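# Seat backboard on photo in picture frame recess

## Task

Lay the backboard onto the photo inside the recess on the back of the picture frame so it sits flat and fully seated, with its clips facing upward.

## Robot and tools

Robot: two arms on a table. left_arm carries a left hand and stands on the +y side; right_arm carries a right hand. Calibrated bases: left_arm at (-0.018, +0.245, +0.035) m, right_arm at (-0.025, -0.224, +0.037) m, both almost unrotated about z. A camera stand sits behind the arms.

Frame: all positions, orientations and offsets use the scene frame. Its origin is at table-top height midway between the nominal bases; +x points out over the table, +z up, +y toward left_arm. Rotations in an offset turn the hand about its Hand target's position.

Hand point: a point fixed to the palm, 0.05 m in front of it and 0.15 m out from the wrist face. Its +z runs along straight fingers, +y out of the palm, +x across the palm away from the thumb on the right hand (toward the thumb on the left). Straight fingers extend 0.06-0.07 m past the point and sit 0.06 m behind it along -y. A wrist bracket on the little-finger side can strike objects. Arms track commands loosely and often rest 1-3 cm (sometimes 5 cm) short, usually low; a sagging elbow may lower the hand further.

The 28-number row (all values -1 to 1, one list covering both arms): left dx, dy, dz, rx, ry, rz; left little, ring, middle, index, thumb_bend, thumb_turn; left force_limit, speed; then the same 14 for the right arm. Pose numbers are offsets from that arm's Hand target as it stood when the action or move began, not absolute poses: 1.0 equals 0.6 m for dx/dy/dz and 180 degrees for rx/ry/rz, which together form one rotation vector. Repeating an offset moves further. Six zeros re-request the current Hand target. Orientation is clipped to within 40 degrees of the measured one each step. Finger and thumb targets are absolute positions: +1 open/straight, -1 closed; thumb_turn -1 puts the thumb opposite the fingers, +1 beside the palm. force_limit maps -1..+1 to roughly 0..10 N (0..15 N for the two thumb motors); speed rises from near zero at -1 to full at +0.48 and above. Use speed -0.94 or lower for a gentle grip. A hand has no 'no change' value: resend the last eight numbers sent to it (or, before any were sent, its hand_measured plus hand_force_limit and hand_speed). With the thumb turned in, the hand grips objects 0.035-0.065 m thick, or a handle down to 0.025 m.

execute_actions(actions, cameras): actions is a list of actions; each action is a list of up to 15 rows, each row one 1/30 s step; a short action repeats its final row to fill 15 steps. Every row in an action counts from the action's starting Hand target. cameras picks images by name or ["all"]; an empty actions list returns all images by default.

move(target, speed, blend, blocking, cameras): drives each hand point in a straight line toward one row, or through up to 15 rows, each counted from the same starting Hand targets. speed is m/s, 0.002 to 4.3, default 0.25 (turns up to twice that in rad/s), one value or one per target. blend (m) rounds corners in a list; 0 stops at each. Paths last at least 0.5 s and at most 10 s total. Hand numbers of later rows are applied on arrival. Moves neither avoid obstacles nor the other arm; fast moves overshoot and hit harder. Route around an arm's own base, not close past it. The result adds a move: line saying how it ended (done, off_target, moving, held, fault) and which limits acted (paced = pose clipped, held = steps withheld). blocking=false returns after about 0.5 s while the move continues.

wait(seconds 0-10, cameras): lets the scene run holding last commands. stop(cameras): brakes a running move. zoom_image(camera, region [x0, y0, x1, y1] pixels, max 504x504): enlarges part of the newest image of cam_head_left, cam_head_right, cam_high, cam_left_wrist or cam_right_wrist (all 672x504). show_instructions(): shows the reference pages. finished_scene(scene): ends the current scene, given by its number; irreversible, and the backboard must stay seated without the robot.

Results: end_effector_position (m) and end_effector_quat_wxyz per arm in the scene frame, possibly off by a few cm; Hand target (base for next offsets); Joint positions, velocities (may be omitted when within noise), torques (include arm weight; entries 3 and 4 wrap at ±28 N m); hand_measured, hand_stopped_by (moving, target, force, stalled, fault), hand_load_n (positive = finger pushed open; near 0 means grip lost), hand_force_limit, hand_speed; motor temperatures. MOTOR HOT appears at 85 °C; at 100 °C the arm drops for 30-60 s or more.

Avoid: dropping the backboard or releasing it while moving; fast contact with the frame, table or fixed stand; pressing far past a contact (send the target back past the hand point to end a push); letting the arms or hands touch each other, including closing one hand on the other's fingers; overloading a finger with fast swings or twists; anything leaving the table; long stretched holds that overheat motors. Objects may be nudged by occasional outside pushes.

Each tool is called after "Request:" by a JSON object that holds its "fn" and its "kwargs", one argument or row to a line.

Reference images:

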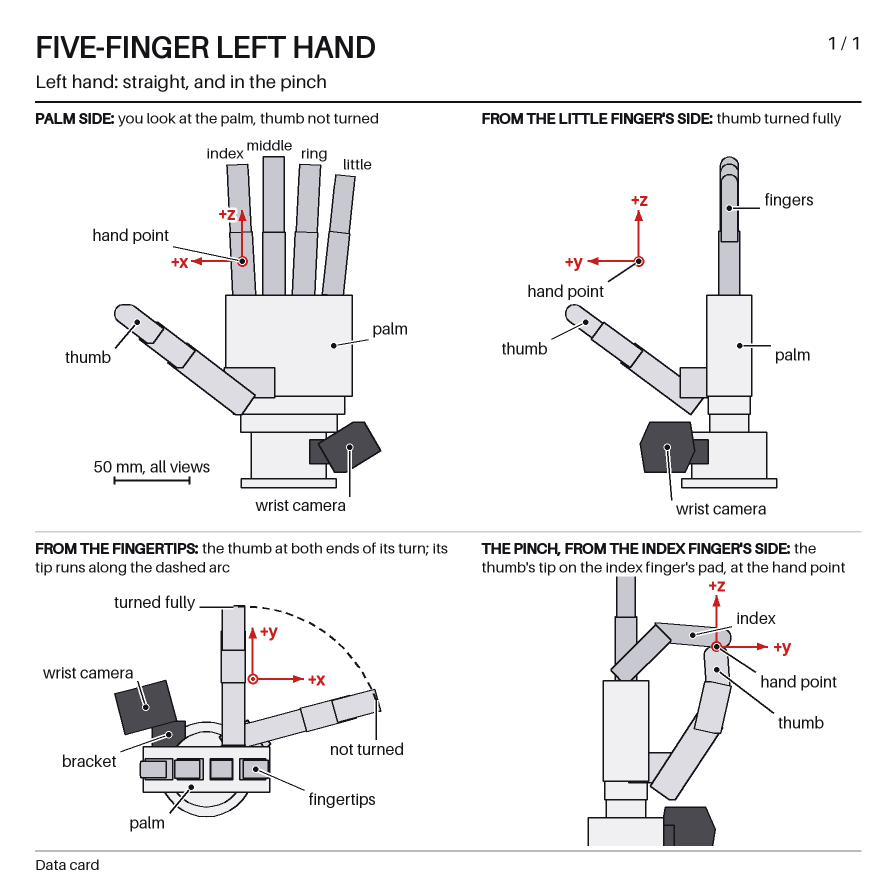

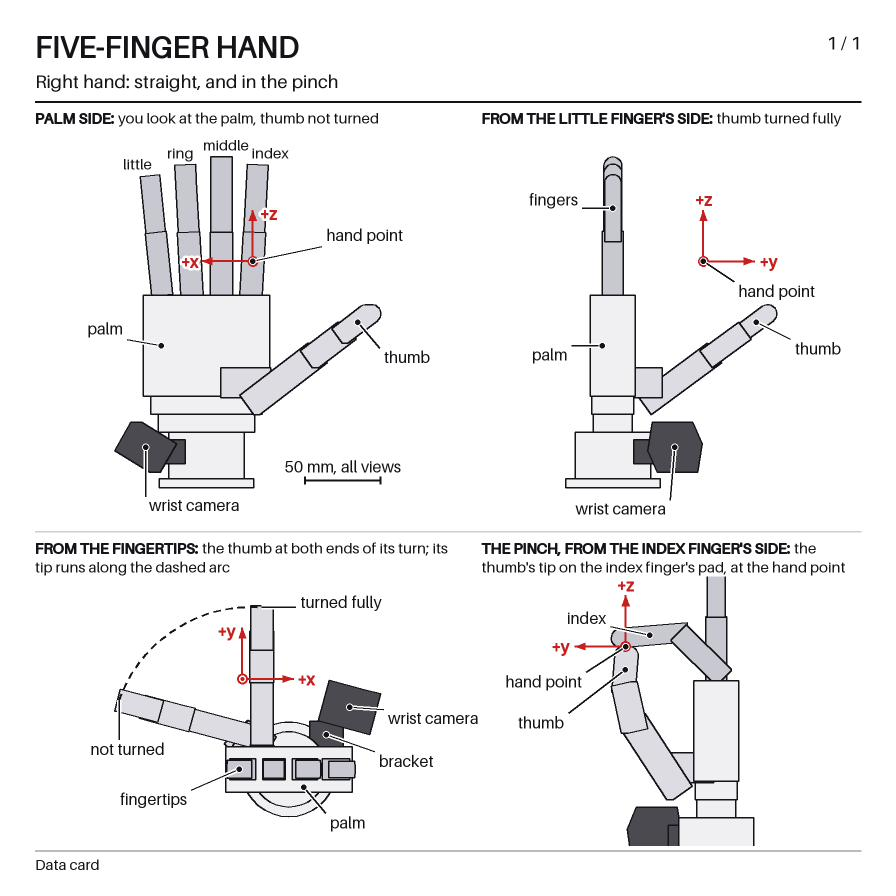

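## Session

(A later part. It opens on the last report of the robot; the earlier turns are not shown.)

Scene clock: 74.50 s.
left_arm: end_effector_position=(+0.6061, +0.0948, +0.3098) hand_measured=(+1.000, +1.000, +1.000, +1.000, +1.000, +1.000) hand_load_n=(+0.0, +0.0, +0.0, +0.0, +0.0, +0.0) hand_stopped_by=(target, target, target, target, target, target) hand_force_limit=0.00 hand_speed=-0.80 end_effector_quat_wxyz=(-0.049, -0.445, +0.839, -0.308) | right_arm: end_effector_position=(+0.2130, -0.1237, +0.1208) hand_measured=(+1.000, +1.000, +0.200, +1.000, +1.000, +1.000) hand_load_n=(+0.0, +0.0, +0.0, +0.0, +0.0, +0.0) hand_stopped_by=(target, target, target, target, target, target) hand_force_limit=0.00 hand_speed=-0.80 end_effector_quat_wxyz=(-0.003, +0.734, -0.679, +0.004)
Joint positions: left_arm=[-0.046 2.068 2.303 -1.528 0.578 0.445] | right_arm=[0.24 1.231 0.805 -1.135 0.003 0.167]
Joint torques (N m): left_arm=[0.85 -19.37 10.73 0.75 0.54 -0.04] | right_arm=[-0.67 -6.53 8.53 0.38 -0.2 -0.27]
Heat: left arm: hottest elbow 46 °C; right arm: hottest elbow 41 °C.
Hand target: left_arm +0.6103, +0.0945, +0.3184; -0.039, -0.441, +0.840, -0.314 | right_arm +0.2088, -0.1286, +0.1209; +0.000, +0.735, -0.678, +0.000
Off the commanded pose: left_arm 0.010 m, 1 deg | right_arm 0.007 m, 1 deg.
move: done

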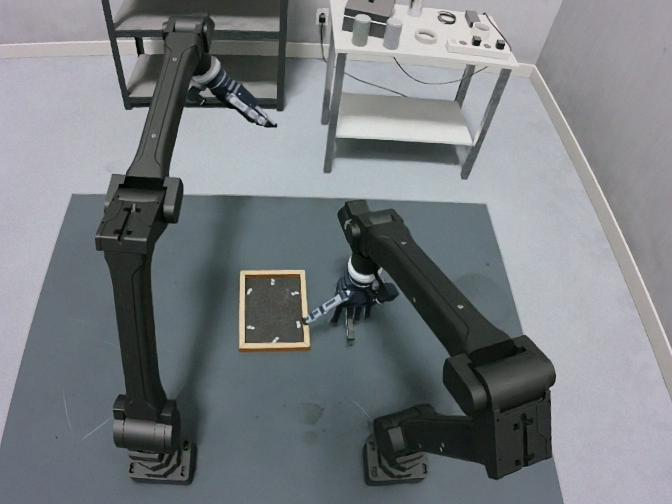

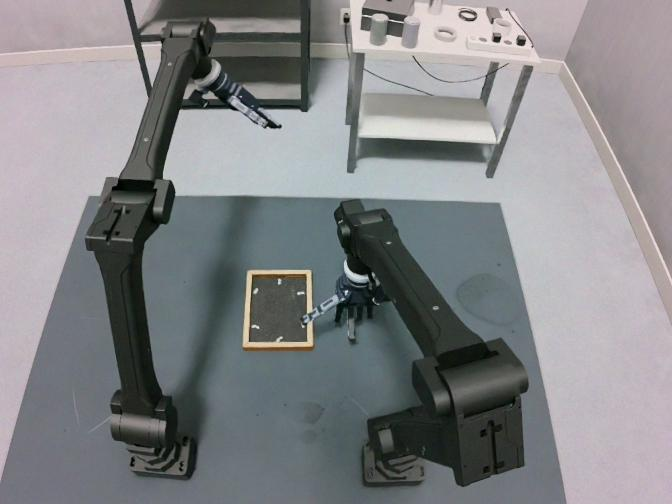

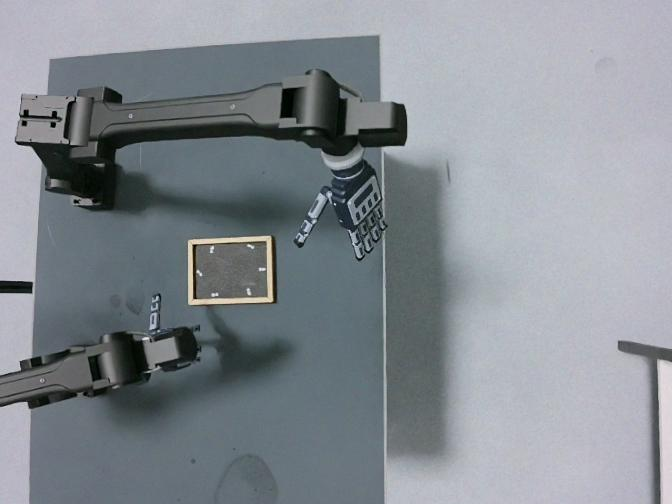

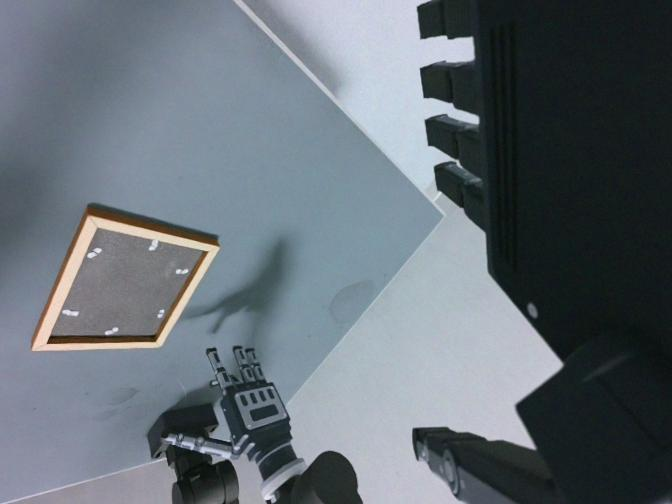

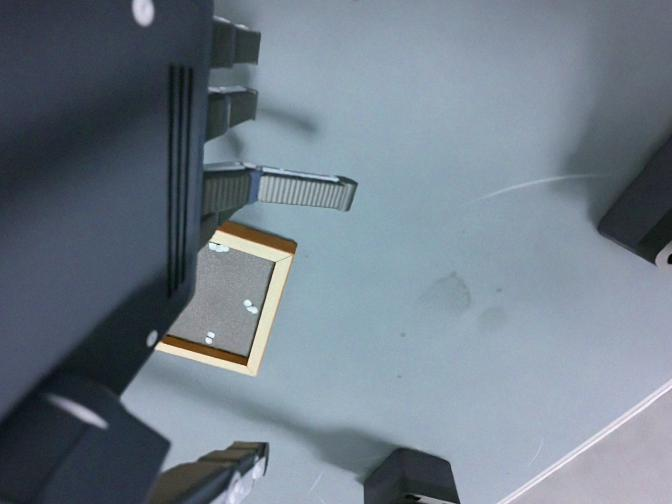

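Request:
{"fn": "move", "kwargs": {
  "target": [
    [0,0,0,0,0,0,1,1,1,1,1,1,0,-0.8,0.135,0.25,0.0,0,0,0,1,1,0.2,1,1,1,0,-0.8],
    [0,0,0,0,0,0,1,1,1,1,1,1,0,-0.8,0.135,0.25,-0.06,0,0,0,1,1,0.2,1,1,1,0,-0.8],
    [0,0,0,0,0,0,1,1,1,1,1,1,0,-0.8,0.135,0.25,-0.105,0,0,0,1,1,0.2,1,1,1,0,-0.8]
  ],
  "speed": [0.2,0.12,0.05],
  "cameras": ["cam_head_left","cam_right_wrist","cam_left_wrist"]
}}

Request:
{"fn": "zoom_image", "kwargs": {
  "camera": "cam_right_wrist",
  "region": [180, 0, 580, 400]
}}

Request:
{"fn": "zoom_image", "kwargs": {
  "camera": "cam_left_wrist",
  "region": [20, 190, 250, 380]
}}

Scene clock: 87.63 s.
left_arm: end_effector_position=(+0.6061, +0.0948, +0.3098) hand_measured=(+1.000, +1.000, +1.000, +1.000, +1.000, +1.000) hand_load_n=(+0.0, +0.0, +0.0, +0.0, +0.0, +0.0) hand_stopped_by=(target, target, target, target, target, target) hand_force_limit=0.00 hand_speed=-0.80 end_effector_quat_wxyz=(-0.049, -0.445, +0.839, -0.308) | right_arm: end_effector_position=(+0.2936, +0.0191, +0.0689) hand_measured=(+1.000, +1.000, +0.200, +1.000, +1.000, +1.000) hand_load_n=(+0.0, +0.0, +0.0, +0.0, +0.0, +0.0) hand_stopped_by=(target, target, target, target, target, target) hand_force_limit=0.00 hand_speed=-0.80 end_effector_quat_wxyz=(-0.010, +0.737, -0.676, +0.002)
Joint positions: left_arm=[-0.046 2.068 2.303 -1.528 0.578 0.445] | right_arm=[0.513 1.628 1.064 -0.987 -0.002 0.432]
Joint torques (N m): left_arm=[0.79 -19.25 10.71 0.75 0.54 -0.04] | right_arm=[1.32 -10.11 8.01 1.11 -0.01 0.06]
Motor temperatures (°C): left_arm=[33 39 47 28 31 30] | right_arm=[32 32 41 31 30 28]
Heat: left arm: hottest elbow 47 °C; right arm: hottest elbow 41 °C.
Hand target: left_arm +0.6103, +0.0945, +0.3184; -0.039, -0.441, +0.840, -0.314 | right_arm +0.2898, +0.0213, +0.0579; +0.000, +0.735, -0.678, +0.000
Off the commanded pose: left_arm 0.010 m, 1 deg | right_arm 0.012 m, 1 deg.
move: off_target (right_arm)
Images, in order (width x height): cam_head_left 672x504, cam_left_wrist 672x504, cam_right_wrist 672x504.

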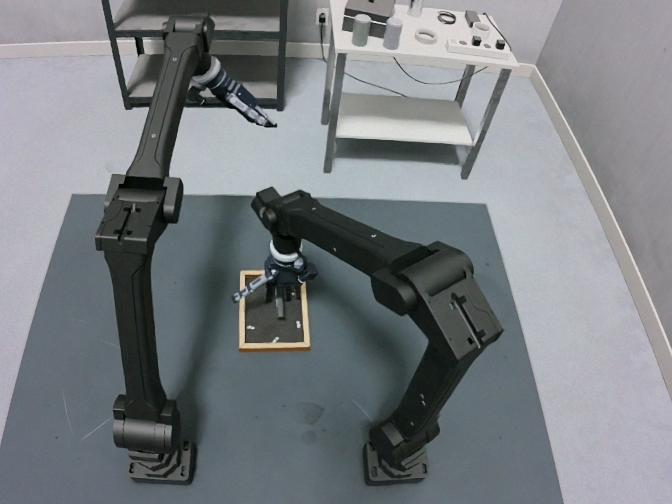

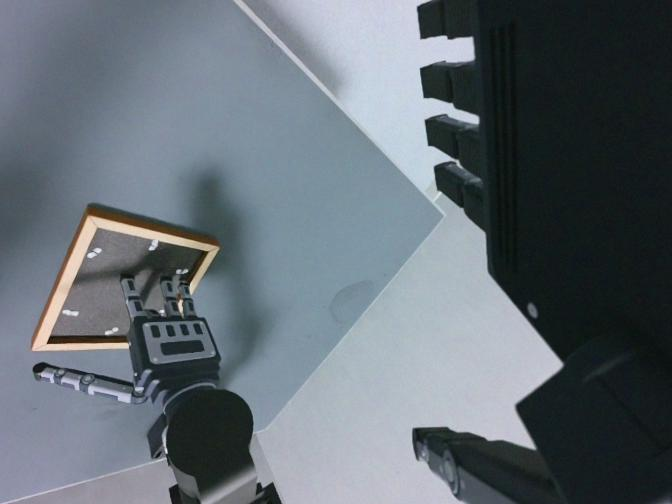

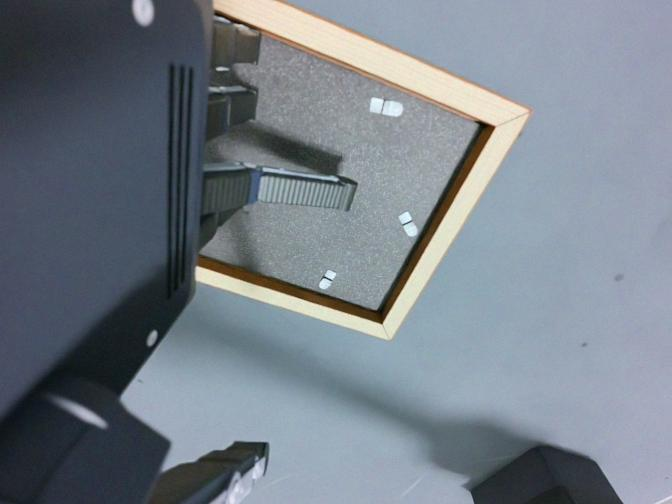

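Scaled by 1.260.

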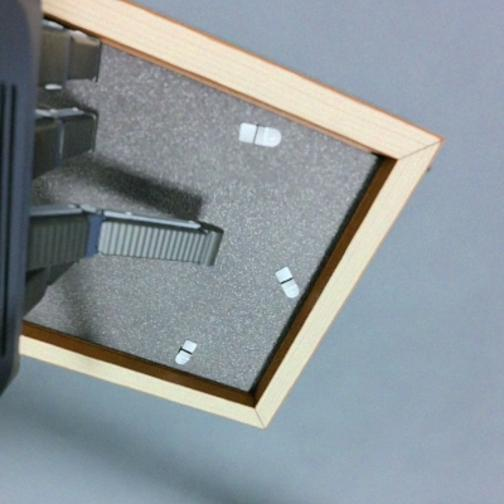

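Scaled by 2.191.

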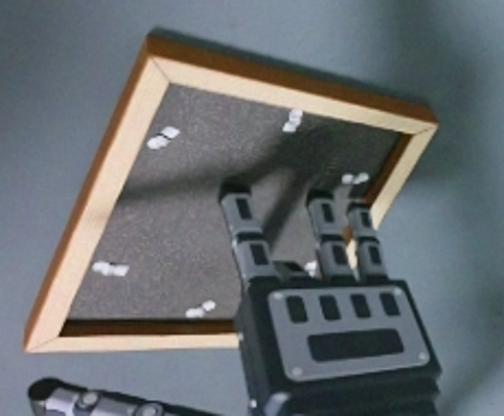

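Request:
{"fn": "move", "kwargs": {
  "target": [0,0,0,0,0,0,1,1,1,1,1,1,0,-0.8,0,0,-0.012,0,0,0,1,1,0.2,1,1,1,0,-0.8],
  "speed": 0.04,
  "cameras": ["cam_head_left","cam_right_wrist"]
}}

Request:
{"fn": "zoom_image", "kwargs": {
  "camera": "cam_right_wrist",
  "region": [180, 0, 580, 400]
}}

Scene clock: 89.87 s.
left_arm: end_effector_position=(+0.6061, +0.0948, +0.3098) hand_measured=(+1.000, +1.000, +1.000, +1.000, +1.000, +1.000) hand_load_n=(+0.0, +0.0, +0.0, +0.0, +0.0, +0.0) hand_stopped_by=(target, target, target, target, target, target) hand_force_limit=0.00 hand_speed=-0.80 end_effector_quat_wxyz=(-0.049, -0.445, +0.839, -0.308) | right_arm: end_effector_position=(+0.2953, +0.0201, +0.0669) hand_measured=(+1.000, +1.000, +0.200, +1.000, +1.000, +1.000) hand_load_n=(+0.0, -1.0, +0.0, +0.0, +0.0, +0.0) hand_stopped_by=(target, target, target, target, target, target) hand_force_limit=0.00 hand_speed=-0.80 end_effector_quat_wxyz=(-0.013, +0.737, -0.676, +0.003)
Joint positions: left_arm=[-0.046 2.068 2.303 -1.528 0.578 0.445] | right_arm=[0.513 1.63 1.061 -0.974 -0.002 0.433]
Joint torques (N m): left_arm=[0.91 -19.37 10.71 0.73 0.54 -0.04] | right_arm=[1.38 -9.41 7.47 1.37 -0.02 0.06]
Heat: left arm: hottest elbow 47 °C; right arm: hottest elbow 41 °C.
Hand target: left_arm +0.6103, +0.0945, +0.3184; -0.039, -0.441, +0.840, -0.314 | right_arm +0.2897, +0.0213, +0.0506; +0.000, +0.735, -0.678, +0.000
Off the commanded pose: left_arm 0.010 m, 1 deg | right_arm 0.017 m, 2 deg.
move: off_target (right_arm)
Images, in order (width x height): cam_head_left 672x504, cam_right_wrist 672x504.

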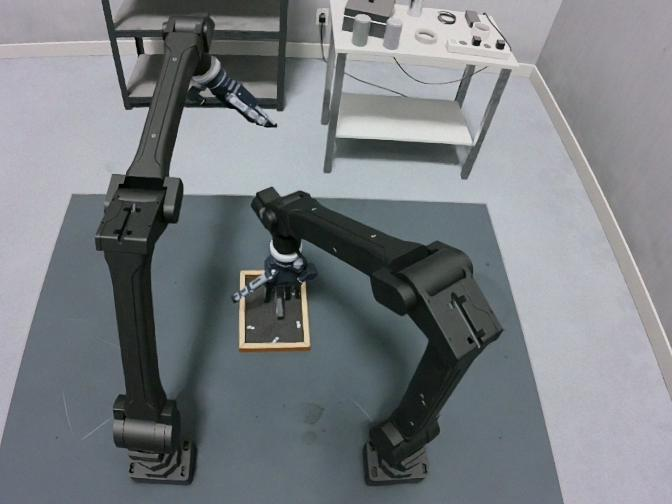

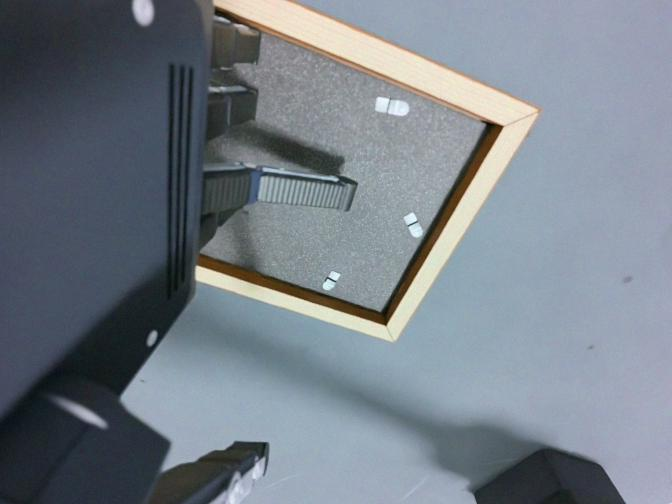

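Scaled by 1.260.

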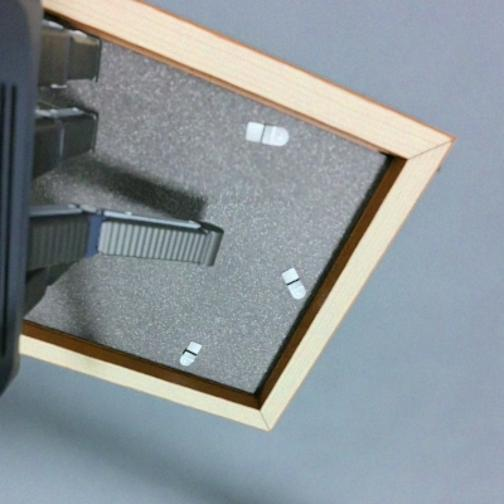

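Request:
{"fn": "move", "kwargs": {
  "target": [
    [0,0,0,0,0,0,1,1,1,1,1,1,0,-0.8,0.008,0,0.08,0,0,0,1,1,0.2,1,1,1,0,-0.8],
    [0,0,0,0,0,0,1,1,1,1,1,1,0,-0.8,0.0,-0.25,0.13,0,0,0,1,1,0.2,1,1,1,0,-0.8]
  ],
  "speed": 0.15,
  "cameras": ["cam_head_left","cam_high","cam_right_wrist"]
}}

Request:
{"fn": "zoom_image", "kwargs": {
  "camera": "cam_high",
  "region": [180, 228, 280, 312]
}}

Request:
{"fn": "zoom_image", "kwargs": {
  "camera": "cam_head_left",
  "region": [210, 255, 325, 370]
}}

Scene clock: 95.50 s.
left_arm: end_effector_position=(+0.6061, +0.0948, +0.3098) hand_measured=(+1.000, +1.000, +1.000, +1.000, +1.000, +1.000) hand_load_n=(+0.0, -0.5, +0.0, +0.0, +0.0, +0.0) hand_stopped_by=(target, target, target, target, target, target) hand_force_limit=0.00 hand_speed=-0.80 end_effector_quat_wxyz=(-0.049, -0.445, +0.839, -0.308) | right_arm: end_effector_position=(+0.2947, -0.1235, +0.1287) hand_measured=(+1.000, +1.000, +0.200, +1.000, +1.000, +1.000) hand_load_n=(+0.0, +0.0, +0.0, +0.0, +0.0, +0.0) hand_stopped_by=(target, target, target, target, target, target) hand_force_limit=0.00 hand_speed=-0.80 end_effector_quat_wxyz=(-0.004, +0.734, -0.680, +0.004)
Joint positions: left_arm=[-0.046 2.068 2.303 -1.528 0.578 0.445] | right_arm=[0.189 1.434 1.017 -1.142 0.001 0.118]
Joint torques (N m): left_arm=[0.85 -19.31 10.71 0.75 0.54 -0.04] | right_arm=[-0.38 -9.88 8.5 0.39 -0.12 -0.29]
Heat: left arm: hottest elbow 47 °C; right arm: hottest elbow 41 °C.
Hand target: left_arm +0.6103, +0.0945, +0.3184; -0.039, -0.441, +0.840, -0.314 | right_arm +0.2898, -0.1287, +0.1287; +0.000, +0.735, -0.678, +0.000
Off the commanded pose: left_arm 0.010 m, 1 deg | right_arm 0.007 m, 1 deg.
move: done
Images, in order (width x height): cam_head_left 672x504, cam_high 672x504, cam_right_wrist 672x504.

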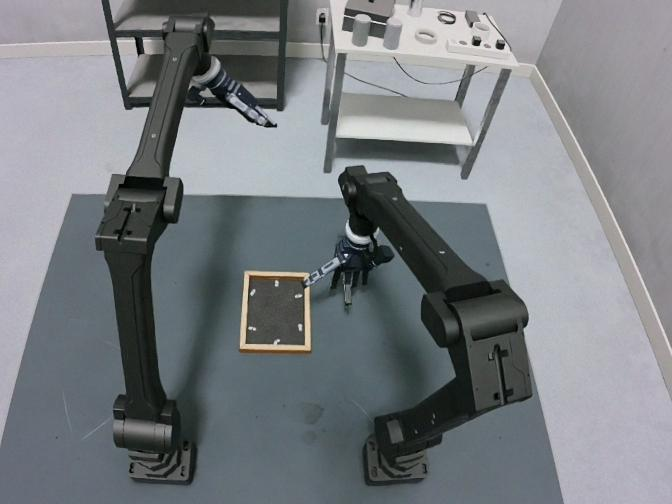

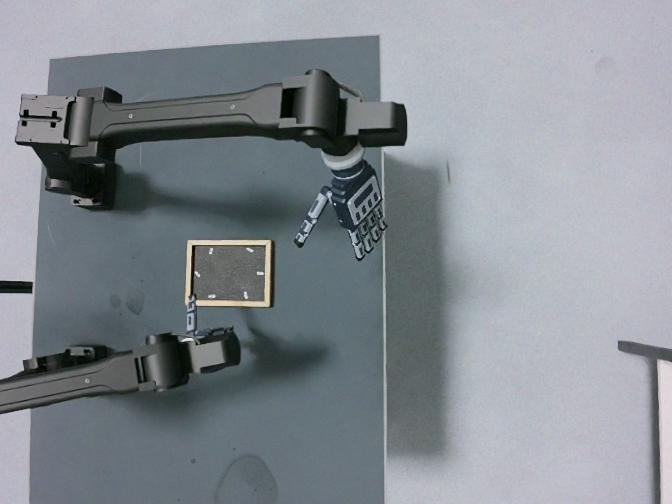

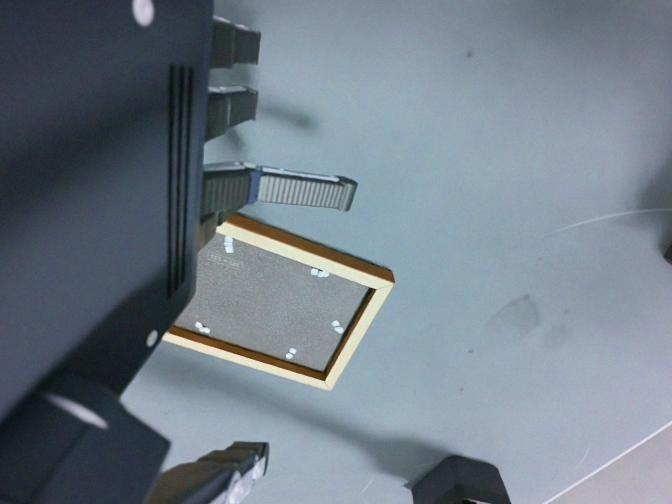

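Scaled by 5.040.

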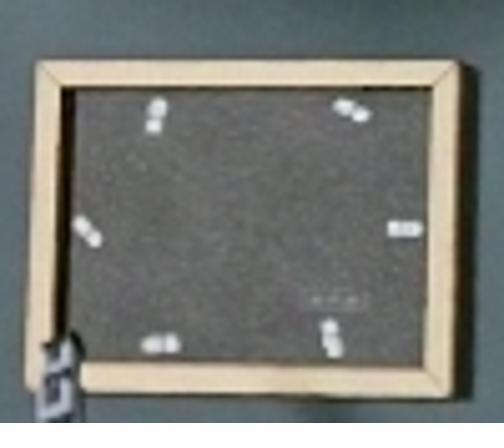

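Scaled by 4.383.

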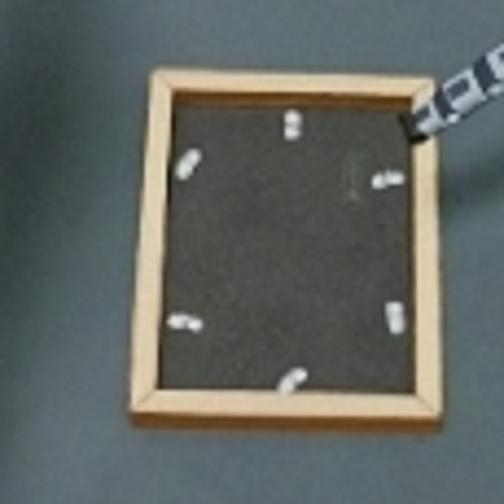

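Request:
{"fn": "finished_scene", "kwargs": {
  "scene": 2
}}

The scene is finished: the task was done.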